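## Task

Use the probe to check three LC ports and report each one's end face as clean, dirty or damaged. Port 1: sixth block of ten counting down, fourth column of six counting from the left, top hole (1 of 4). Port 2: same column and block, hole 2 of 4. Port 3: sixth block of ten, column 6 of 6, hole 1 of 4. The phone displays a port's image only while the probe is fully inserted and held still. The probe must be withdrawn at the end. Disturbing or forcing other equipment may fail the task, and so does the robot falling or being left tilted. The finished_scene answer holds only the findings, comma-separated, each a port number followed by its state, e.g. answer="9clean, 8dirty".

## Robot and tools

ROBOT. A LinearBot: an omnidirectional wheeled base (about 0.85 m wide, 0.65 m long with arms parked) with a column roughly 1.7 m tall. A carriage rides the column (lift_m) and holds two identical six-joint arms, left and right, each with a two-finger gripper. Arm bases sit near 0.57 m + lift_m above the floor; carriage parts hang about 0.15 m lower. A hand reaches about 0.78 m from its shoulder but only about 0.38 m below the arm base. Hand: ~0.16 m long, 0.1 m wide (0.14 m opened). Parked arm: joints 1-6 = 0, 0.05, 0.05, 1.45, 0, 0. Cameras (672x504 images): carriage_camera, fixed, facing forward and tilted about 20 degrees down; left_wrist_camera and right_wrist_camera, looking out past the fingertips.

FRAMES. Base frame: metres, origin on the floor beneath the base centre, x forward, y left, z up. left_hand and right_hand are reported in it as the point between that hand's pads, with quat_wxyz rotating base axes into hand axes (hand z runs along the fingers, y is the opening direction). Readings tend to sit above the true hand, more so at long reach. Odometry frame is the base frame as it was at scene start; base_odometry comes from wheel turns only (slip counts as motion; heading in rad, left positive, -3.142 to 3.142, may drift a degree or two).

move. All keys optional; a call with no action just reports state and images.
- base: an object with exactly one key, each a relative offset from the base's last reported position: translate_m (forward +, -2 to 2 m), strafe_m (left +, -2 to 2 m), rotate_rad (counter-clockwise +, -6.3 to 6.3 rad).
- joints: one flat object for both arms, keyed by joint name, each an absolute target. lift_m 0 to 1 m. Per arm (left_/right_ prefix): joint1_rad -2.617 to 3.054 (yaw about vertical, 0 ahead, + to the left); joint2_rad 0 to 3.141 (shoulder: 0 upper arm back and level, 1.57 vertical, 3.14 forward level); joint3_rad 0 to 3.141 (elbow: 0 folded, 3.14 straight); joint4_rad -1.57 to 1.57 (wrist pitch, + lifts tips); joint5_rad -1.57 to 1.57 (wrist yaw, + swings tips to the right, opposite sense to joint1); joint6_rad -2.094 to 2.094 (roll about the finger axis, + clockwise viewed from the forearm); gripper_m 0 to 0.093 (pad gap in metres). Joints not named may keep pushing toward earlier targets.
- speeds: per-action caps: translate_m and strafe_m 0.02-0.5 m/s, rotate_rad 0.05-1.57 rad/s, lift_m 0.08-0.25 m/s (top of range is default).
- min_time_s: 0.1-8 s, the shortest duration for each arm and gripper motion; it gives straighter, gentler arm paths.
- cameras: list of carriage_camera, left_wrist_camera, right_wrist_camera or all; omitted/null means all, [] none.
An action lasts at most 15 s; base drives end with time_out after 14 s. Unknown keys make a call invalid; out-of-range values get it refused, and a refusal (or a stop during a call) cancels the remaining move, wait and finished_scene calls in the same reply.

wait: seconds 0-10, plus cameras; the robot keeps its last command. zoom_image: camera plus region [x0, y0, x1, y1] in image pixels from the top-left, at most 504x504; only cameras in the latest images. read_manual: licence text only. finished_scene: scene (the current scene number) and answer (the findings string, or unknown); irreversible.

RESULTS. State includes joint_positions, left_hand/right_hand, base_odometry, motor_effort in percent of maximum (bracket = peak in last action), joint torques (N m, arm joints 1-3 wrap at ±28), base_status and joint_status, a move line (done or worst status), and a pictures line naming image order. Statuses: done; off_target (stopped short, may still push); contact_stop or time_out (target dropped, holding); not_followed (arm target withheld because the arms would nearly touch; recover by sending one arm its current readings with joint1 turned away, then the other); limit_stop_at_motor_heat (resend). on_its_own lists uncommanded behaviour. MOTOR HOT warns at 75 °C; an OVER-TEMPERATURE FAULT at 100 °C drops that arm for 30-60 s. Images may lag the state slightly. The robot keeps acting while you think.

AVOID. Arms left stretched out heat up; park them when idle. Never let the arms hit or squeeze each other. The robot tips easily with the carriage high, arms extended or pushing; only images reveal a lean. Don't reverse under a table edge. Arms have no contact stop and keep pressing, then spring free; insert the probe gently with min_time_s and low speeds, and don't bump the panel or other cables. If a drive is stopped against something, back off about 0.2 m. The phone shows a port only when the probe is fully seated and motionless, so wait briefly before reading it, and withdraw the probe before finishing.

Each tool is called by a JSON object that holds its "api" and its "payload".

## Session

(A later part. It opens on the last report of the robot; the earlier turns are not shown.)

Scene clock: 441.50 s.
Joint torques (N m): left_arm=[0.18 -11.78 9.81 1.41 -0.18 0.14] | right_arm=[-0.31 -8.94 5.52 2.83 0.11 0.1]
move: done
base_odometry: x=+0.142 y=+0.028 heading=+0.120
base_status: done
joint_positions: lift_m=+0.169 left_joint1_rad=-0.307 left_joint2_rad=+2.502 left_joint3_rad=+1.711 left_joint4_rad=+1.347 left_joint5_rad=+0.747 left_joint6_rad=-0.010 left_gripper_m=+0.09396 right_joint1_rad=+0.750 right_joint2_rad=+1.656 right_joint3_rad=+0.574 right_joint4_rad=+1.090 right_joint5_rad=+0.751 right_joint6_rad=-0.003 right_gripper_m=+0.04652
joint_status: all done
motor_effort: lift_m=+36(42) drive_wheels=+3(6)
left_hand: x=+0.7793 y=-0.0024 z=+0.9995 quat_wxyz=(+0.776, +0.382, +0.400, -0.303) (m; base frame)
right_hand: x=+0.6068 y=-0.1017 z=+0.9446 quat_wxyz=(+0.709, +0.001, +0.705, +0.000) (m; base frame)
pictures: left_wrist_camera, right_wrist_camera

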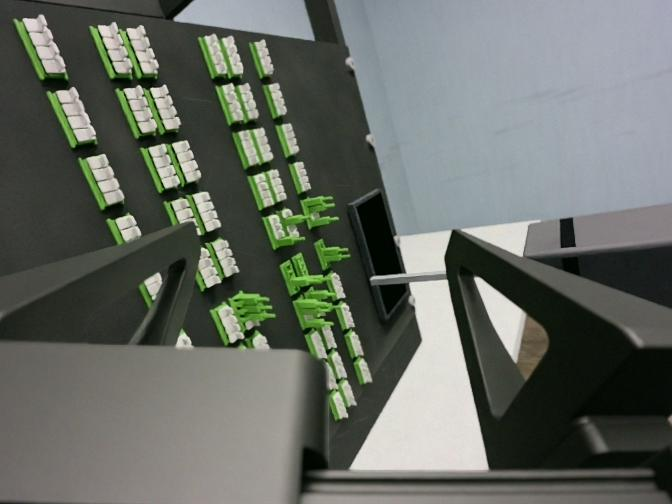

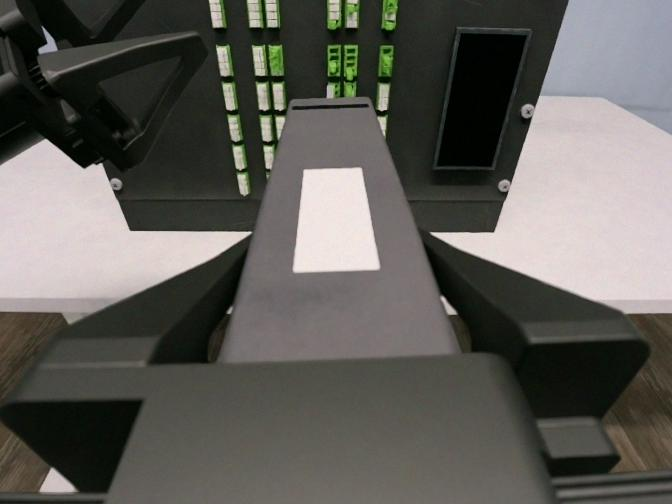

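{"api": "move", "payload": {"joints": {"lift_m":0.184}, "base": {"translate_m":0.03}, "speeds": {"translate_m":0.03,"lift_m":0.08}, "cameras": ["left_wrist_camera","right_wrist_camera"]}}

{"api": "zoom_image", "payload": {"camera": "right_wrist_camera", "region": [290, 0, 430, 110]}}

{"api": "zoom_image", "payload": {"camera": "left_wrist_camera", "region": [270, 190, 450, 340]}}

Scene clock: 464.33 s.
Joint torques (N m): left_arm=[0.02 -12.31 9.78 1.45 -0.18 0.12] | right_arm=[-0.24 -8.75 5.91 2.74 0.11 0.1]
move: done
base_odometry: x=+0.172 y=+0.031 heading=+0.120
base_status: done
joint_positions: lift_m=+0.184 left_joint1_rad=-0.307 left_joint2_rad=+2.505 left_joint3_rad=+1.711 left_joint4_rad=+1.345 left_joint5_rad=+0.748 left_joint6_rad=-0.010 left_gripper_m=+0.09396 right_joint1_rad=+0.750 right_joint2_rad=+1.654 right_joint3_rad=+0.571 right_joint4_rad=+1.090 right_joint5_rad=+0.751 right_joint6_rad=-0.003 right_gripper_m=+0.04652
joint_status: all done
motor_effort: lift_m=+36(44) drive_wheels=+4(11)
left_hand: x=+0.7797 y=-0.0027 z=+1.0124 quat_wxyz=(+0.774, +0.383, +0.402, -0.304) (m; base frame)
right_hand: x=+0.6063 y=-0.1020 z=+0.9594 quat_wxyz=(+0.709, +0.001, +0.705, +0.000) (m; base frame)
pictures: left_wrist_camera, right_wrist_camera

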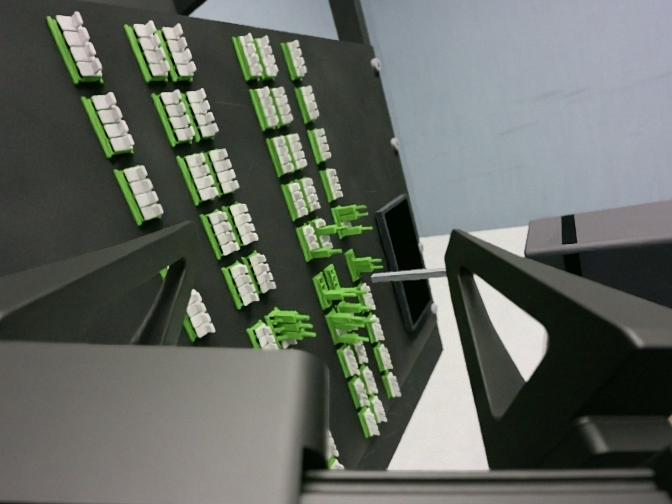

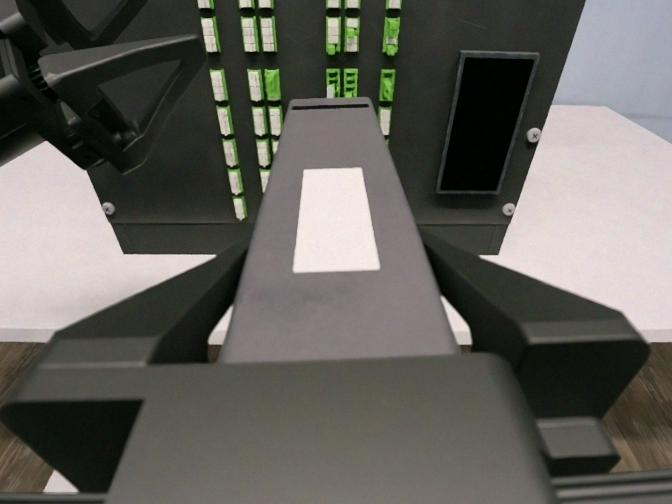

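Scaled by 3.600.

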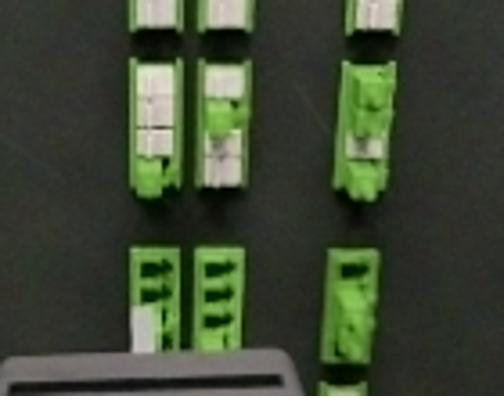

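Scaled by 2.800.

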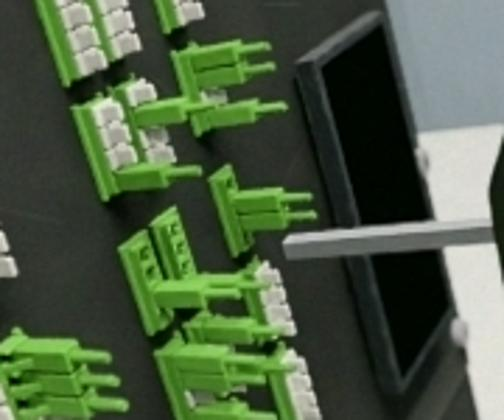

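{"api": "zoom_image", "payload": {"camera": "left_wrist_camera", "region": [300, 250, 400, 320]}}

{"api": "zoom_image", "payload": {"camera": "right_wrist_camera", "region": [310, 60, 370, 110]}}

Scaled by 5.040.

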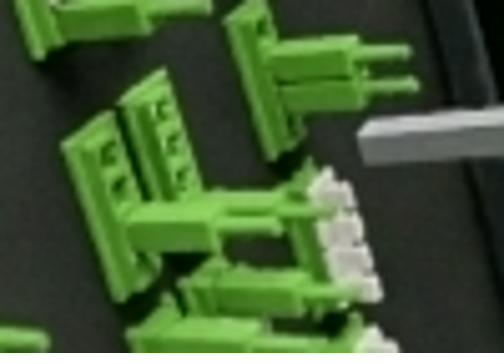

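Scaled by 8.400.

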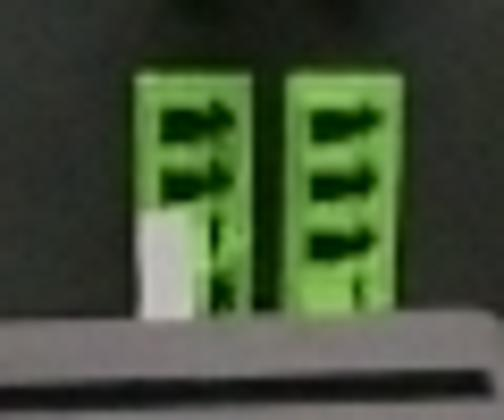

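{"api": "move", "payload": {"base": {"translate_m":0.02}, "speeds": {"translate_m":0.03}, "cameras": []}}

{"api": "move", "payload": {"base": {"strafe_m":-0.002}, "joints": {"lift_m":0.186}, "speeds": {"strafe_m":0.03,"lift_m":0.08}, "cameras": ["left_wrist_camera","right_wrist_camera"]}}

{"api": "zoom_image", "payload": {"camera": "right_wrist_camera", "region": [310, 60, 370, 110]}}

{"api": "zoom_image", "payload": {"camera": "left_wrist_camera", "region": [310, 240, 420, 320]}}

Scene clock: 509.43 s.
Joint torques (N m): left_arm=[-0.08 -12.29 9.72 1.46 -0.17 0.13] | right_arm=[-0.36 -8.92 5.85 2.78 0.11 0.1]
move: done
base_odometry: x=+0.192 y=+0.033 heading=+0.119
base_status: done
joint_positions: lift_m=+0.184 left_joint1_rad=-0.307 left_joint2_rad=+2.505 left_joint3_rad=+1.711 left_joint4_rad=+1.344 left_joint5_rad=+0.749 left_joint6_rad=-0.010 left_gripper_m=+0.09396 right_joint1_rad=+0.750 right_joint2_rad=+1.654 right_joint3_rad=+0.571 right_joint4_rad=+1.089 right_joint5_rad=+0.752 right_joint6_rad=-0.003 right_gripper_m=+0.04652
joint_status: not commanded
motor_effort: lift_m=+37(37) drive_wheels=+3(10)
left_hand: x=+0.7797 y=-0.0027 z=+1.0122 quat_wxyz=(+0.774, +0.383, +0.402, -0.304) (m; base frame)
right_hand: x=+0.6062 y=-0.1021 z=+0.9593 quat_wxyz=(+0.709, +0.001, +0.705, +0.000) (m; base frame)
pictures: none
No camera images: "cameras" was empty.

Scene clock: 510.00 s.
Joint torques (N m): left_arm=[-0.01 -12.44 9.63 1.38 -0.19 0.13] | right_arm=[-0.25 -8.91 5.87 2.75 0.1 0.1]
move: done
base_odometry: x=+0.192 y=+0.031 heading=+0.119
base_status: done
joint_positions: lift_m=+0.185 left_joint1_rad=-0.308 left_joint2_rad=+2.506 left_joint3_rad=+1.713 left_joint4_rad=+1.343 left_joint5_rad=+0.749 left_joint6_rad=-0.010 left_gripper_m=+0.09396 right_joint1_rad=+0.749 right_joint2_rad=+1.654 right_joint3_rad=+0.571 right_joint4_rad=+1.090 right_joint5_rad=+0.753 right_joint6_rad=-0.003 right_gripper_m=+0.04652
joint_status: all done
motor_effort: lift_m=+38(41) drive_wheels=-2(2)
left_hand: x=+0.7796 y=-0.0032 z=+1.0141 quat_wxyz=(+0.774, +0.383, +0.402, -0.305) (m; base frame)
right_hand: x=+0.6064 y=-0.1026 z=+0.9613 quat_wxyz=(+0.709, +0.002, +0.705, -0.001) (m; base frame)
pictures: left_wrist_camera, right_wrist_camera

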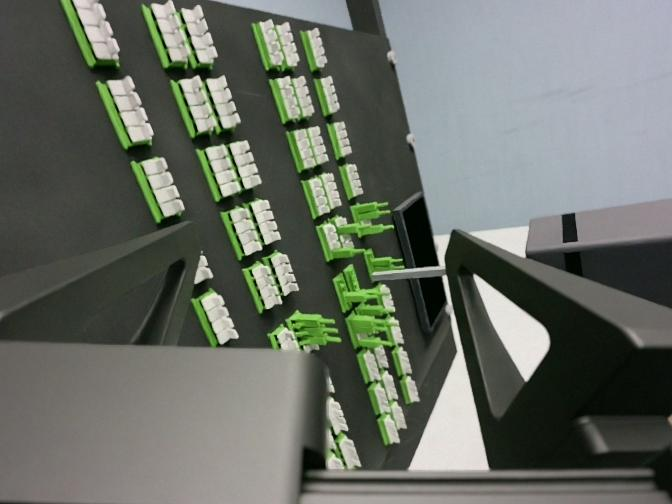

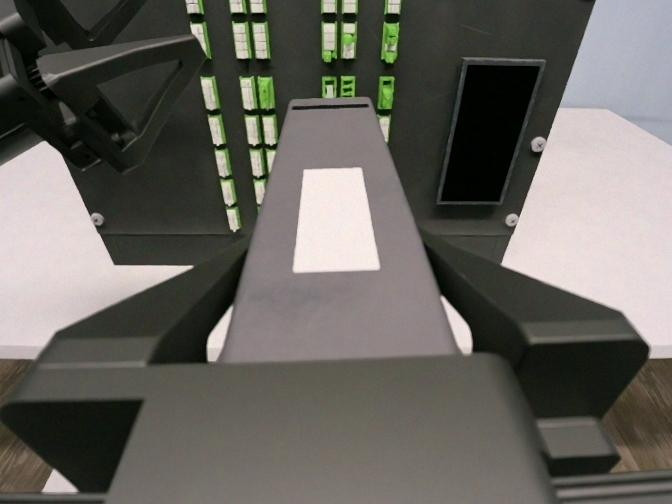

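Scaled by 8.400.

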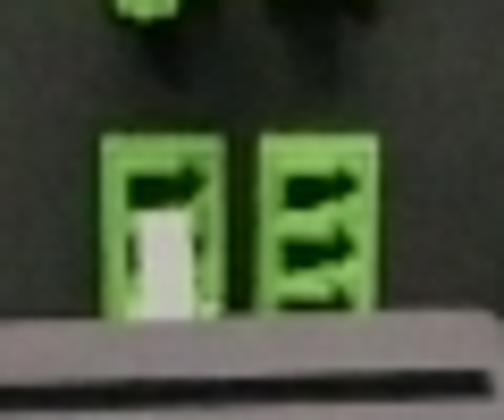

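Scaled by 4.582.

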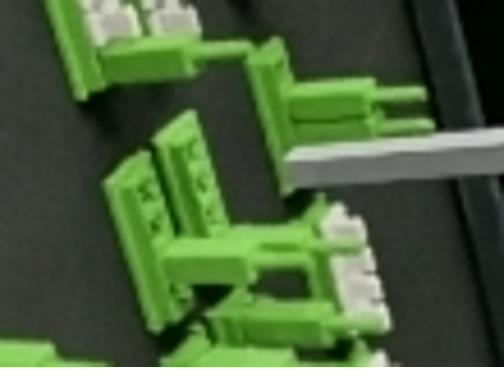

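{"api": "move", "payload": {"base": {"strafe_m":0.0015}, "speeds": {"strafe_m":0.02}, "cameras": []}}

{"api": "move", "payload": {"base": {"translate_m":0.015}, "speeds": {"translate_m":0.02}, "cameras": ["left_wrist_camera","right_wrist_camera"]}}

{"api": "zoom_image", "payload": {"camera": "right_wrist_camera", "region": [310, 60, 370, 110]}}

{"api": "zoom_image", "payload": {"camera": "left_wrist_camera", "region": [330, 240, 420, 310]}}

Scene clock: 532.27 s.
Joint torques (N m): left_arm=[-0.18 -12.27 9.74 1.44 -0.23 0.13] | right_arm=[-0.34 -8.88 5.79 2.76 0.14 0.12]
move: done
base_odometry: x=+0.192 y=+0.033 heading=+0.119
base_status: done
joint_positions: lift_m=+0.185 left_joint1_rad=-0.306 left_joint2_rad=+2.506 left_joint3_rad=+1.713 left_joint4_rad=+1.343 left_joint5_rad=+0.749 left_joint6_rad=-0.010 left_gripper_m=+0.09396 right_joint1_rad=+0.750 right_joint2_rad=+1.654 right_joint3_rad=+0.571 right_joint4_rad=+1.090 right_joint5_rad=+0.752 right_joint6_rad=-0.003 right_gripper_m=+0.04652
joint_status: not commanded
motor_effort: lift_m=+37(38) drive_wheels=-3(5)
left_hand: x=+0.7800 y=-0.0026 z=+1.0141 quat_wxyz=(+0.774, +0.383, +0.402, -0.304) (m; base frame)
right_hand: x=+0.6062 y=-0.1022 z=+0.9613 quat_wxyz=(+0.709, +0.002, +0.705, +0.000) (m; base frame)
pictures: none
No camera images: "cameras" was empty.

Scene clock: 533.50 s.
Joint torques (N m): left_arm=[0.01 -12.15 9.54 1.44 -0.15 0.14] | right_arm=[-0.28 -8.84 5.72 2.73 0.08 0.1]
move: done
base_odometry: x=+0.207 y=+0.034 heading=+0.118
base_status: done
joint_positions: lift_m=+0.185 left_joint1_rad=-0.307 left_joint2_rad=+2.506 left_joint3_rad=+1.713 left_joint4_rad=+1.342 left_joint5_rad=+0.749 left_joint6_rad=-0.010 left_gripper_m=+0.09396 right_joint1_rad=+0.750 right_joint2_rad=+1.654 right_joint3_rad=+0.571 right_joint4_rad=+1.089 right_joint5_rad=+0.753 right_joint6_rad=-0.003 right_gripper_m=+0.04652
joint_status: not commanded
motor_effort: lift_m=+38(38) drive_wheels=+3(7)
left_hand: x=+0.7799 y=-0.0031 z=+1.0139 quat_wxyz=(+0.773, +0.383, +0.403, -0.305) (m; base frame)
right_hand: x=+0.6063 y=-0.1025 z=+0.9611 quat_wxyz=(+0.709, +0.002, +0.706, -0.001) (m; base frame)
pictures: left_wrist_camera, right_wrist_camera

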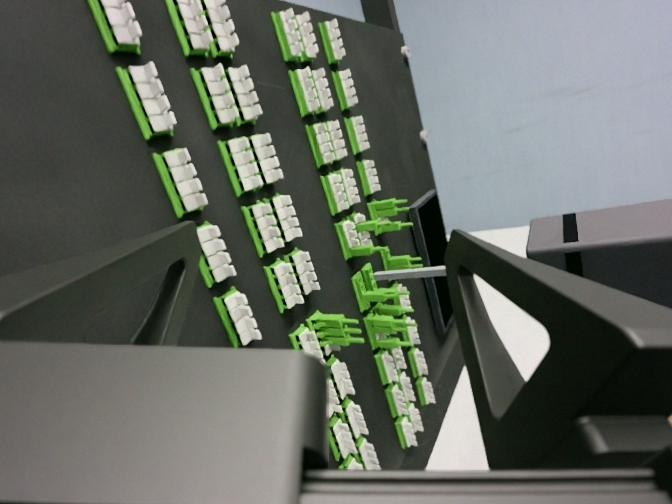

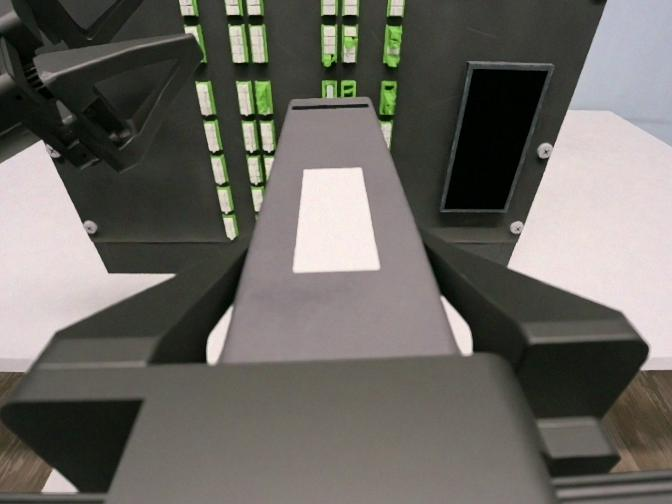

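Scaled by 8.400.

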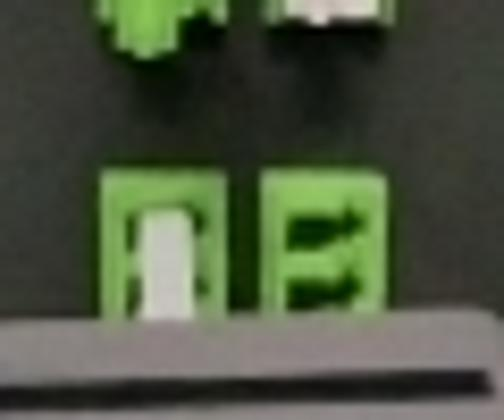

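Scaled by 5.600.

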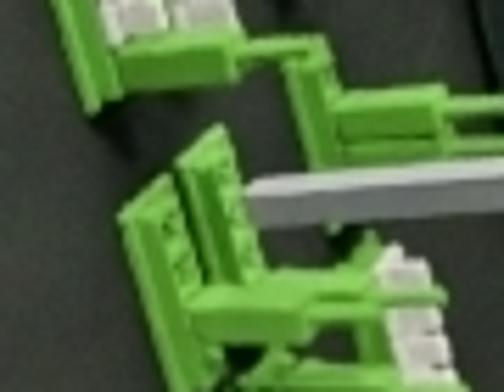

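{"api": "zoom_image", "payload": {"camera": "left_wrist_camera", "region": [345, 255, 395, 305]}}

{"api": "zoom_image", "payload": {"camera": "right_wrist_camera", "region": [315, 70, 365, 110]}}

Scaled by 10.080.

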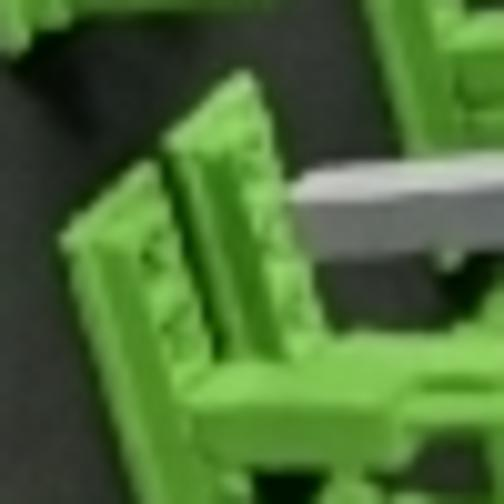

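Scaled by 10.080.

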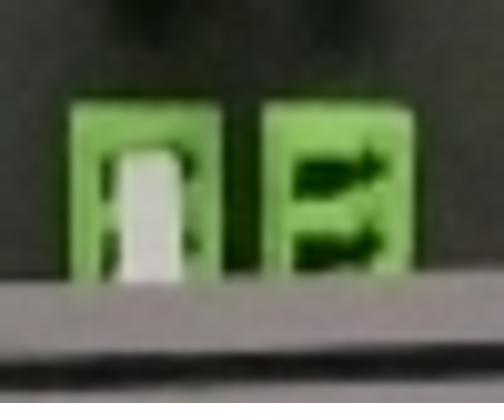

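{"api": "move", "payload": {"base": {"strafe_m":0.0018}, "speeds": {"strafe_m":0.02}, "joints": {"lift_m":0.183}, "cameras": []}}

{"api": "move", "payload": {"base": {"translate_m":0.007}, "speeds": {"translate_m":0.02}, "cameras": ["left_wrist_camera","right_wrist_camera"]}}

{"api": "zoom_image", "payload": {"camera": "right_wrist_camera", "region": [315, 70, 365, 110]}}

{"api": "zoom_image", "payload": {"camera": "left_wrist_camera", "region": [345, 250, 395, 300]}}

Scene clock: 591.53 s.
Joint torques (N m): left_arm=[0.14 -12.4 9.84 1.54 -0.19 0.13] | right_arm=[-0.39 -8.98 5.91 2.77 0.09 0.11]
move: done
base_odometry: x=+0.207 y=+0.036 heading=+0.118
base_status: done
joint_positions: lift_m=+0.183 left_joint1_rad=-0.308 left_joint2_rad=+2.506 left_joint3_rad=+1.713 left_joint4_rad=+1.341 left_joint5_rad=+0.750 left_joint6_rad=-0.010 left_gripper_m=+0.09396 right_joint1_rad=+0.750 right_joint2_rad=+1.654 right_joint3_rad=+0.571 right_joint4_rad=+1.088 right_joint5_rad=+0.752 right_joint6_rad=-0.003 right_gripper_m=+0.04652
joint_status: all done
motor_effort: lift_m=+24(24) drive_wheels=+2(4)
left_hand: x=+0.7798 y=-0.0034 z=+1.0114 quat_wxyz=(+0.773, +0.383, +0.403, -0.305) (m; base frame)
right_hand: x=+0.6062 y=-0.1023 z=+0.9590 quat_wxyz=(+0.708, +0.001, +0.706, -0.001) (m; base frame)
pictures: none
No camera images: "cameras" was empty.

Scene clock: 592.47 s.
Joint torques (N m): left_arm=[0.09 -12.29 9.73 1.53 -0.19 0.14] | right_arm=[-0.31 -8.8 5.74 2.8 0.08 0.11]
move: done
base_odometry: x=+0.214 y=+0.036 heading=+0.117
base_status: done
joint_positions: lift_m=+0.183 left_joint1_rad=-0.308 left_joint2_rad=+2.506 left_joint3_rad=+1.713 left_joint4_rad=+1.340 left_joint5_rad=+0.750 left_joint6_rad=-0.010 left_gripper_m=+0.09396 right_joint1_rad=+0.750 right_joint2_rad=+1.654 right_joint3_rad=+0.571 right_joint4_rad=+1.089 right_joint5_rad=+0.754 right_joint6_rad=-0.003 right_gripper_m=+0.04652
joint_status: not commanded
motor_effort: lift_m=+24(25) drive_wheels=-4(9)
left_hand: x=+0.7799 y=-0.0034 z=+1.0112 quat_wxyz=(+0.773, +0.383, +0.403, -0.305) (m; base frame)
right_hand: x=+0.6062 y=-0.1025 z=+0.9593 quat_wxyz=(+0.709, +0.002, +0.705, -0.001) (m; base frame)
pictures: left_wrist_camera, right_wrist_camera

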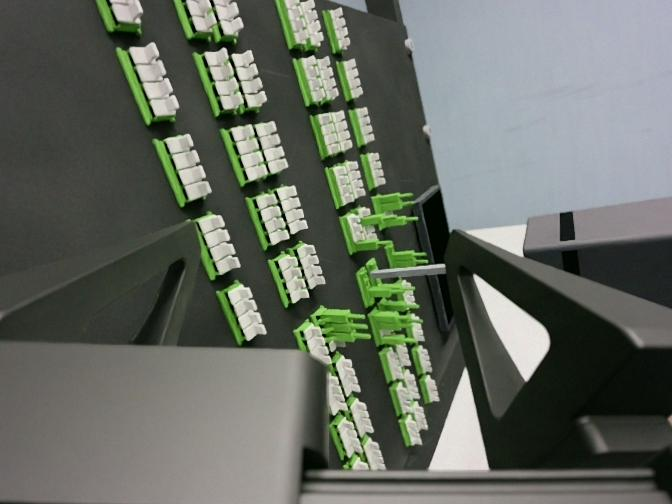

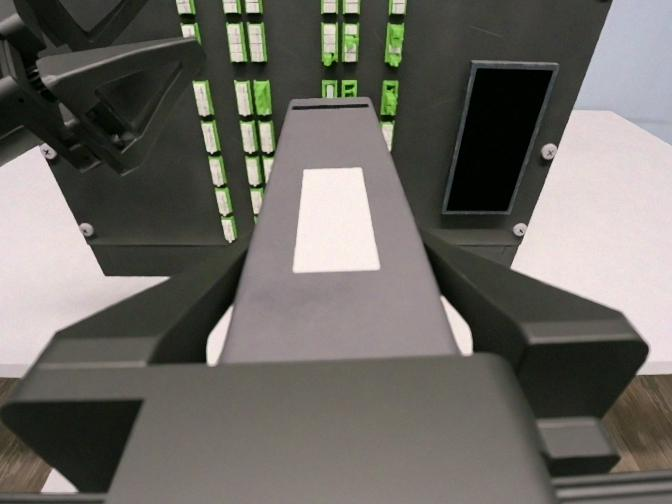

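Scaled by 10.080.

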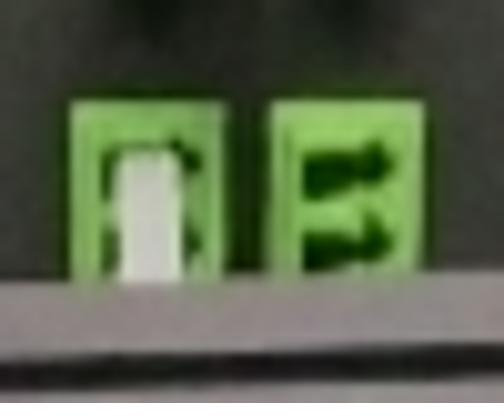

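Scaled by 10.080.

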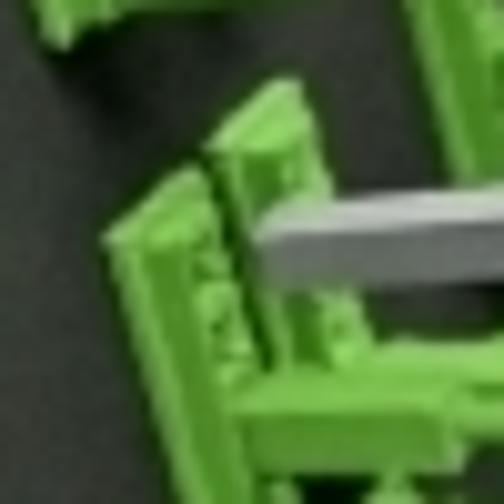

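{"api": "zoom_image", "payload": {"camera": "right_wrist_camera", "region": [318, 74, 348, 100]}}

{"api": "zoom_image", "payload": {"camera": "left_wrist_camera", "region": [354, 260, 384, 290]}}

Scaled by 16.800.

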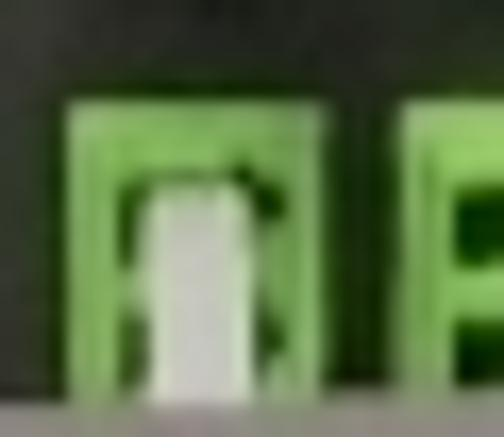

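Scaled by 16.800.

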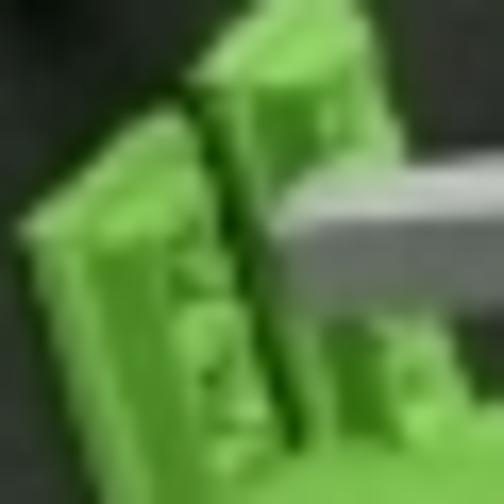

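{"api": "move", "payload": {"base": {"rotate_rad":0.002}, "speeds": {"rotate_rad":0.05}, "joints": {"lift_m":0.1818}, "cameras": ["left_wrist_camera","right_wrist_camera"]}}

{"api": "zoom_image", "payload": {"camera": "right_wrist_camera", "region": [318, 74, 348, 100]}}

{"api": "zoom_image", "payload": {"camera": "left_wrist_camera", "region": [354, 260, 384, 290]}}

Scene clock: 646.33 s.
Joint torques (N m): left_arm=[-0.02 -12.3 9.76 1.5 -0.19 0.14] | right_arm=[0.02 -8.91 5.9 2.82 0.08 0.11]
move: done
base_odometry: x=+0.214 y=+0.036 heading=+0.119
base_status: done
joint_positions: lift_m=+0.182 left_joint1_rad=-0.308 left_joint2_rad=+2.506 left_joint3_rad=+1.713 left_joint4_rad=+1.341 left_joint5_rad=+0.750 left_joint6_rad=-0.010 left_gripper_m=+0.09396 right_joint1_rad=+0.750 right_joint2_rad=+1.654 right_joint3_rad=+0.571 right_joint4_rad=+1.088 right_joint5_rad=+0.754 right_joint6_rad=-0.003 right_gripper_m=+0.04652
joint_status: all done
motor_effort: lift_m=+24(24) drive_wheels=+3(6)
left_hand: x=+0.7798 y=-0.0034 z=+1.0102 quat_wxyz=(+0.773, +0.383, +0.403, -0.305) (m; base frame)
right_hand: x=+0.6062 y=-0.1025 z=+0.9579 quat_wxyz=(+0.709, +0.002, +0.706, -0.001) (m; base frame)
pictures: left_wrist_camera, right_wrist_camera

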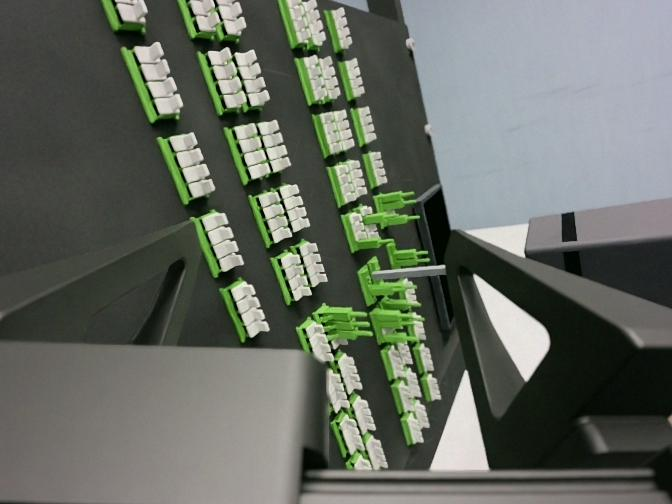

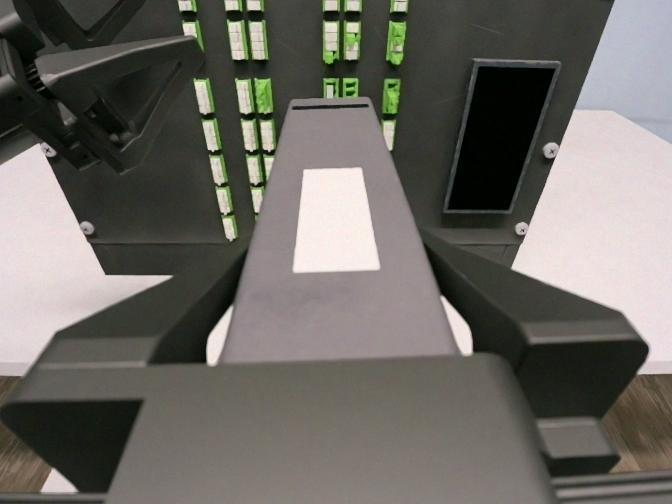

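Scaled by 16.800.

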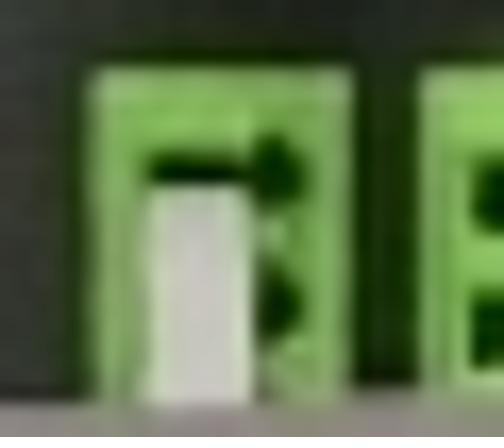

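Scaled by 16.800.

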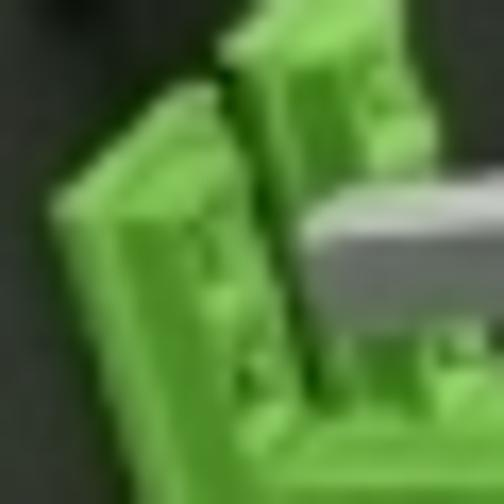

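{"api": "move", "payload": {"base": {"translate_m":0.004}, "speeds": {"translate_m":0.02}, "cameras": ["left_wrist_camera","right_wrist_camera"]}}

{"api": "zoom_image", "payload": {"camera": "right_wrist_camera", "region": [318, 74, 348, 100]}}

{"api": "zoom_image", "payload": {"camera": "left_wrist_camera", "region": [354, 260, 384, 290]}}

Scene clock: 679.70 s.
Joint torques (N m): left_arm=[0.13 -12.34 9.84 1.52 -0.16 0.13] | right_arm=[-0.23 -8.87 5.79 2.85 0.1 0.09]
move: done
base_odometry: x=+0.218 y=+0.037 heading=+0.118
base_status: done
joint_positions: lift_m=+0.182 left_joint1_rad=-0.308 left_joint2_rad=+2.506 left_joint3_rad=+1.713 left_joint4_rad=+1.341 left_joint5_rad=+0.750 left_joint6_rad=-0.010 left_gripper_m=+0.09396 right_joint1_rad=+0.750 right_joint2_rad=+1.654 right_joint3_rad=+0.571 right_joint4_rad=+1.088 right_joint5_rad=+0.754 right_joint6_rad=-0.003 right_gripper_m=+0.04652
joint_status: not commanded
motor_effort: lift_m=+23(24) drive_wheels=+2(9)
left_hand: x=+0.7798 y=-0.0034 z=+1.0102 quat_wxyz=(+0.773, +0.383, +0.403, -0.305) (m; base frame)
right_hand: x=+0.6062 y=-0.1025 z=+0.9579 quat_wxyz=(+0.709, +0.002, +0.706, -0.001) (m; base frame)
pictures: left_wrist_camera, right_wrist_camera

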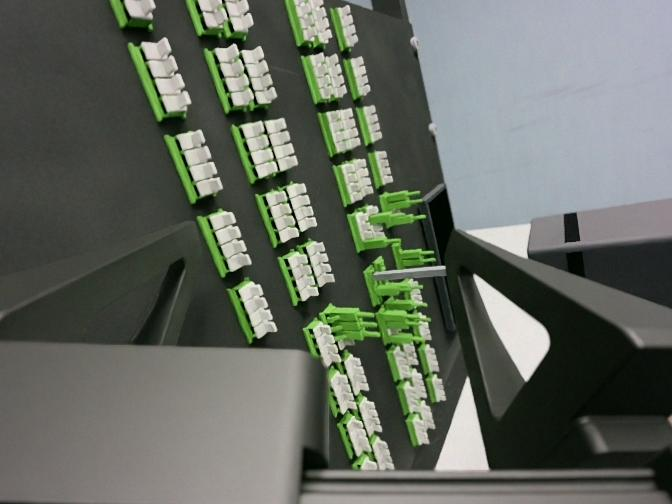

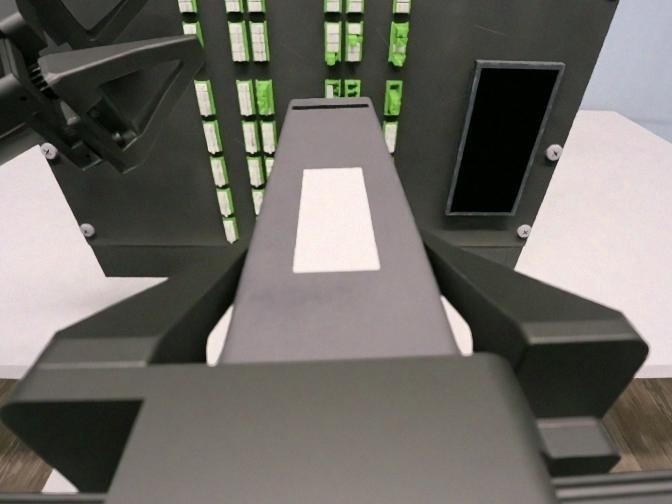

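Scaled by 16.800.

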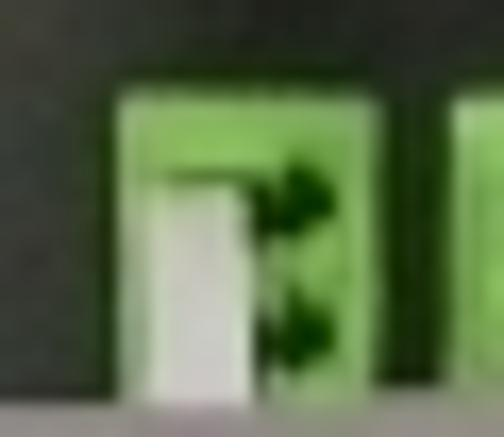

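Scaled by 16.800.

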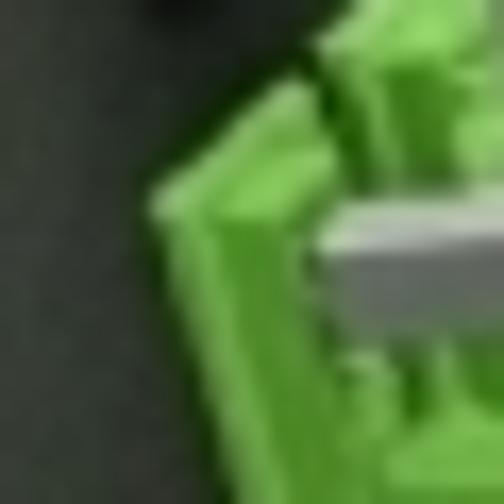

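{"api": "move", "payload": {"joints": {"right_joint1_rad":0.745,"right_joint5_rad":0.749}, "cameras": ["left_wrist_camera","right_wrist_camera"]}}

{"api": "zoom_image", "payload": {"camera": "right_wrist_camera", "region": [318, 74, 348, 100]}}

Scene clock: 702.57 s.
Joint torques (N m): left_arm=[0.05 -12.3 9.69 1.47 -0.2 0.13] | right_arm=[-0.83 -8.77 5.75 2.79 0.04 0.11]
move: done
base_odometry: x=+0.218 y=+0.037 heading=+0.118
base_status: not commanded
joint_positions: lift_m=+0.182 left_joint1_rad=-0.308 left_joint2_rad=+2.506 left_joint3_rad=+1.713 left_joint4_rad=+1.341 left_joint5_rad=+0.750 left_joint6_rad=-0.010 left_gripper_m=+0.09396 right_joint1_rad=+0.750 right_joint2_rad=+1.654 right_joint3_rad=+0.571 right_joint4_rad=+1.088 right_joint5_rad=+0.754 right_joint6_rad=-0.003 right_gripper_m=+0.04652
joint_status: all done
motor_effort: lift_m=+23(24) drive_wheels=+2(2)
left_hand: x=+0.7798 y=-0.0034 z=+1.0102 quat_wxyz=(+0.773, +0.383, +0.403, -0.305) (m; base frame)
right_hand: x=+0.6062 y=-0.1025 z=+0.9579 quat_wxyz=(+0.709, +0.002, +0.706, -0.001) (m; base frame)
pictures: left_wrist_camera, right_wrist_camera

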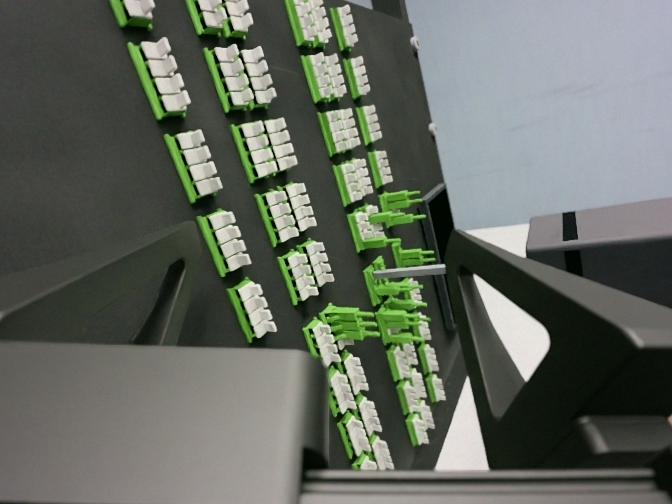

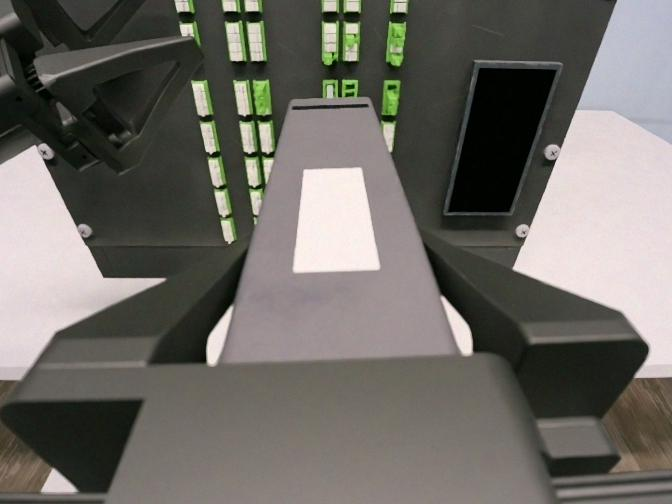

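Scaled by 16.800.

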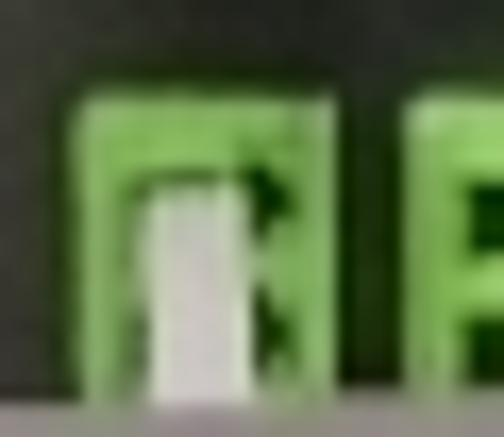

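{"api": "wait", "payload": {"seconds": 1, "cameras": ["right_wrist_camera"]}}

{"api": "zoom_image", "payload": {"camera": "right_wrist_camera", "region": [318, 74, 348, 100]}}

{"api": "wait", "payload": {"seconds": 3, "cameras": ["right_wrist_camera"]}}

{"api": "zoom_image", "payload": {"camera": "right_wrist_camera", "region": [318, 74, 348, 100]}}

Scene clock: 712.73 s.
Joint torques (N m): left_arm=[0.14 -12.27 9.74 1.49 -0.19 0.13] | right_arm=[-0.84 -8.81 5.79 2.79 0.03 0.11]
base_odometry: x=+0.218 y=+0.037 heading=+0.118
base_status: not commanded
joint_positions: lift_m=+0.182 left_joint1_rad=-0.308 left_joint2_rad=+2.506 left_joint3_rad=+1.713 left_joint4_rad=+1.341 left_joint5_rad=+0.750 left_joint6_rad=-0.010 left_gripper_m=+0.09396 right_joint1_rad=+0.750 right_joint2_rad=+1.654 right_joint3_rad=+0.571 right_joint4_rad=+1.088 right_joint5_rad=+0.754 right_joint6_rad=-0.003 right_gripper_m=+0.04652
joint_status: all done
motor_effort: lift_m=+23(24) drive_wheels=+2(2)
left_hand: x=+0.7798 y=-0.0034 z=+1.0102 quat_wxyz=(+0.773, +0.383, +0.403, -0.305) (m; base frame)
right_hand: x=+0.6062 y=-0.1025 z=+0.9579 quat_wxyz=(+0.709, +0.002, +0.706, -0.001) (m; base frame)
wait: 1.00 s; at rest from the start
pictures: right_wrist_camera

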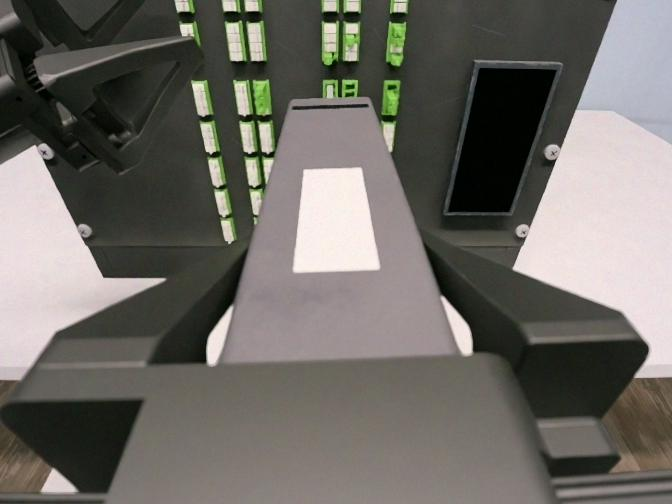

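Scaled by 16.800.

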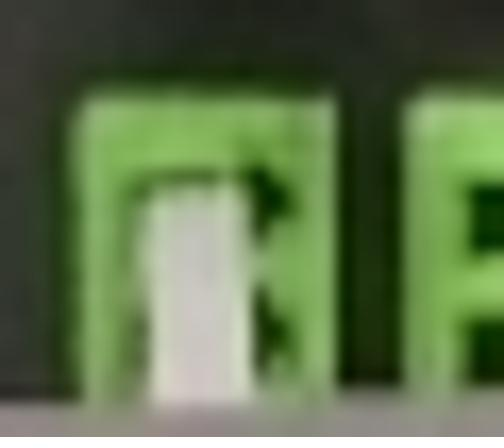

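Scene clock: 715.73 s.
Joint torques (N m): left_arm=[0.09 -12.26 9.76 1.47 -0.18 0.12] | right_arm=[-0.81 -8.84 5.79 2.78 0.03 0.1]
base_odometry: x=+0.218 y=+0.037 heading=+0.118
base_status: not commanded
joint_positions: lift_m=+0.182 left_joint1_rad=-0.308 left_joint2_rad=+2.506 left_joint3_rad=+1.713 left_joint4_rad=+1.341 left_joint5_rad=+0.750 left_joint6_rad=-0.010 left_gripper_m=+0.09396 right_joint1_rad=+0.750 right_joint2_rad=+1.654 right_joint3_rad=+0.571 right_joint4_rad=+1.088 right_joint5_rad=+0.754 right_joint6_rad=-0.003 right_gripper_m=+0.04652
joint_status: all done
motor_effort: lift_m=+23(24) drive_wheels=+2(2)
left_hand: x=+0.7798 y=-0.0034 z=+1.0102 quat_wxyz=(+0.773, +0.383, +0.403, -0.305) (m; base frame)
right_hand: x=+0.6062 y=-0.1025 z=+0.9579 quat_wxyz=(+0.709, +0.002, +0.706, -0.001) (m; base frame)
wait: 3.00 s; at rest by 0.27 s
pictures: right_wrist_camera

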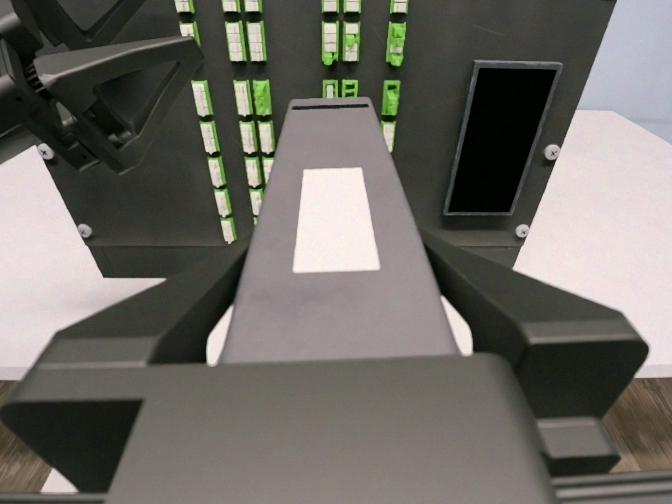

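Scaled by 16.800.

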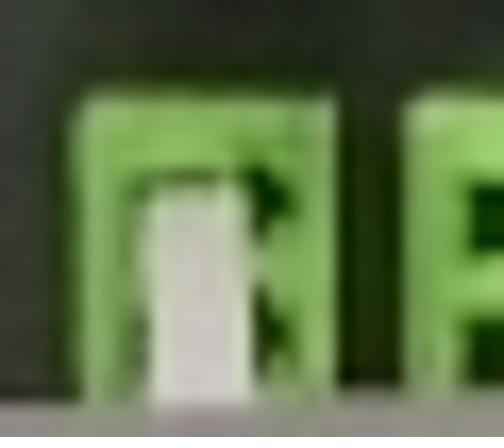

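{"api": "move", "payload": {"base": {"rotate_rad":0.0008}, "speeds": {"rotate_rad":0.05}, "cameras": []}}

{"api": "wait", "payload": {"seconds": 1, "cameras": ["left_wrist_camera","right_wrist_camera"]}}

{"api": "zoom_image", "payload": {"camera": "right_wrist_camera", "region": [318, 74, 348, 100]}}

{"api": "zoom_image", "payload": {"camera": "left_wrist_camera", "region": [354, 260, 384, 290]}}

Scene clock: 735.23 s.
Joint torques (N m): left_arm=[0.03 -12.31 9.7 1.48 -0.18 0.13] | right_arm=[-0.8 -8.8 5.82 2.79 0.04 0.1]
move: done
base_odometry: x=+0.218 y=+0.037 heading=+0.118
base_status: done
joint_positions: lift_m=+0.182 left_joint1_rad=-0.308 left_joint2_rad=+2.506 left_joint3_rad=+1.713 left_joint4_rad=+1.341 left_joint5_rad=+0.750 left_joint6_rad=-0.010 left_gripper_m=+0.09396 right_joint1_rad=+0.750 right_joint2_rad=+1.654 right_joint3_rad=+0.571 right_joint4_rad=+1.088 right_joint5_rad=+0.754 right_joint6_rad=-0.003 right_gripper_m=+0.04652
joint_status: not commanded
motor_effort: lift_m=+23(23) drive_wheels=+3(4)
left_hand: x=+0.7798 y=-0.0034 z=+1.0102 quat_wxyz=(+0.773, +0.383, +0.403, -0.305) (m; base frame)
right_hand: x=+0.6062 y=-0.1025 z=+0.9579 quat_wxyz=(+0.709, +0.002, +0.706, -0.001) (m; base frame)
pictures: none
No camera images: "cameras" was empty.

Scene clock: 736.23 s.
Joint torques (N m): left_arm=[0.08 -12.33 9.74 1.47 -0.18 0.13] | right_arm=[-0.83 -8.81 5.82 2.78 0.04 0.11]
base_odometry: x=+0.218 y=+0.037 heading=+0.118
base_status: done
joint_positions: lift_m=+0.182 left_joint1_rad=-0.308 left_joint2_rad=+2.506 left_joint3_rad=+1.713 left_joint4_rad=+1.341 left_joint5_rad=+0.750 left_joint6_rad=-0.010 left_gripper_m=+0.09396 right_joint1_rad=+0.750 right_joint2_rad=+1.654 right_joint3_rad=+0.571 right_joint4_rad=+1.088 right_joint5_rad=+0.754 right_joint6_rad=-0.003 right_gripper_m=+0.04652
joint_status: not commanded
motor_effort: lift_m=+23(23) drive_wheels=+3(4)
left_hand: x=+0.7798 y=-0.0034 z=+1.0102 quat_wxyz=(+0.773, +0.383, +0.403, -0.305) (m; base frame)
right_hand: x=+0.6062 y=-0.1025 z=+0.9579 quat_wxyz=(+0.709, +0.002, +0.706, -0.001) (m; base frame)
wait: 1.00 s; at rest by 0.27 s
pictures: left_wrist_camera, right_wrist_camera

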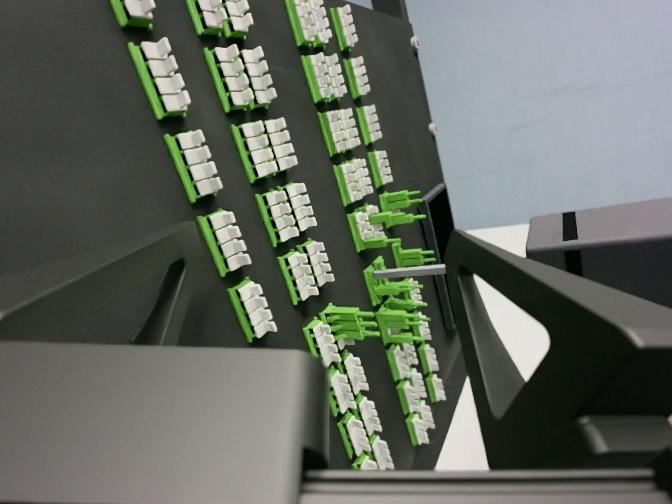

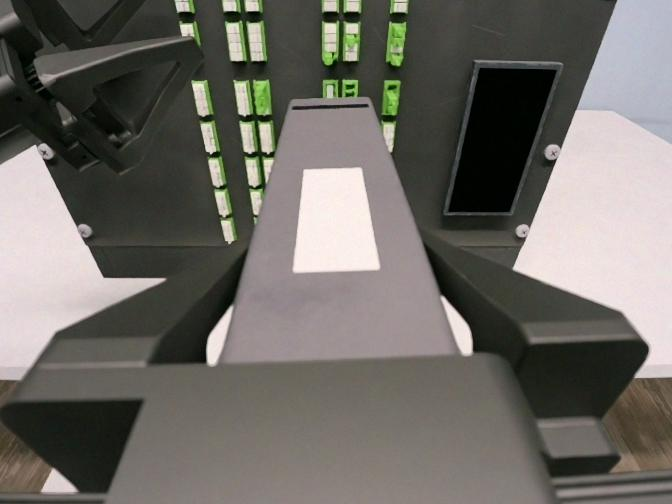

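Scaled by 16.800.

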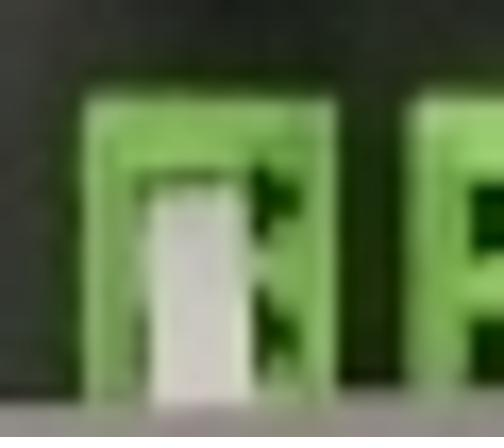

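Scaled by 16.800.

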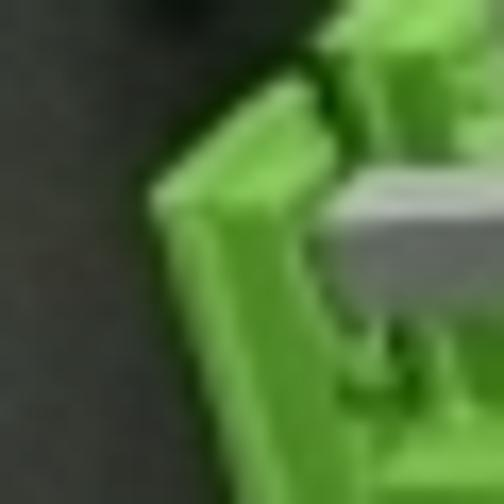

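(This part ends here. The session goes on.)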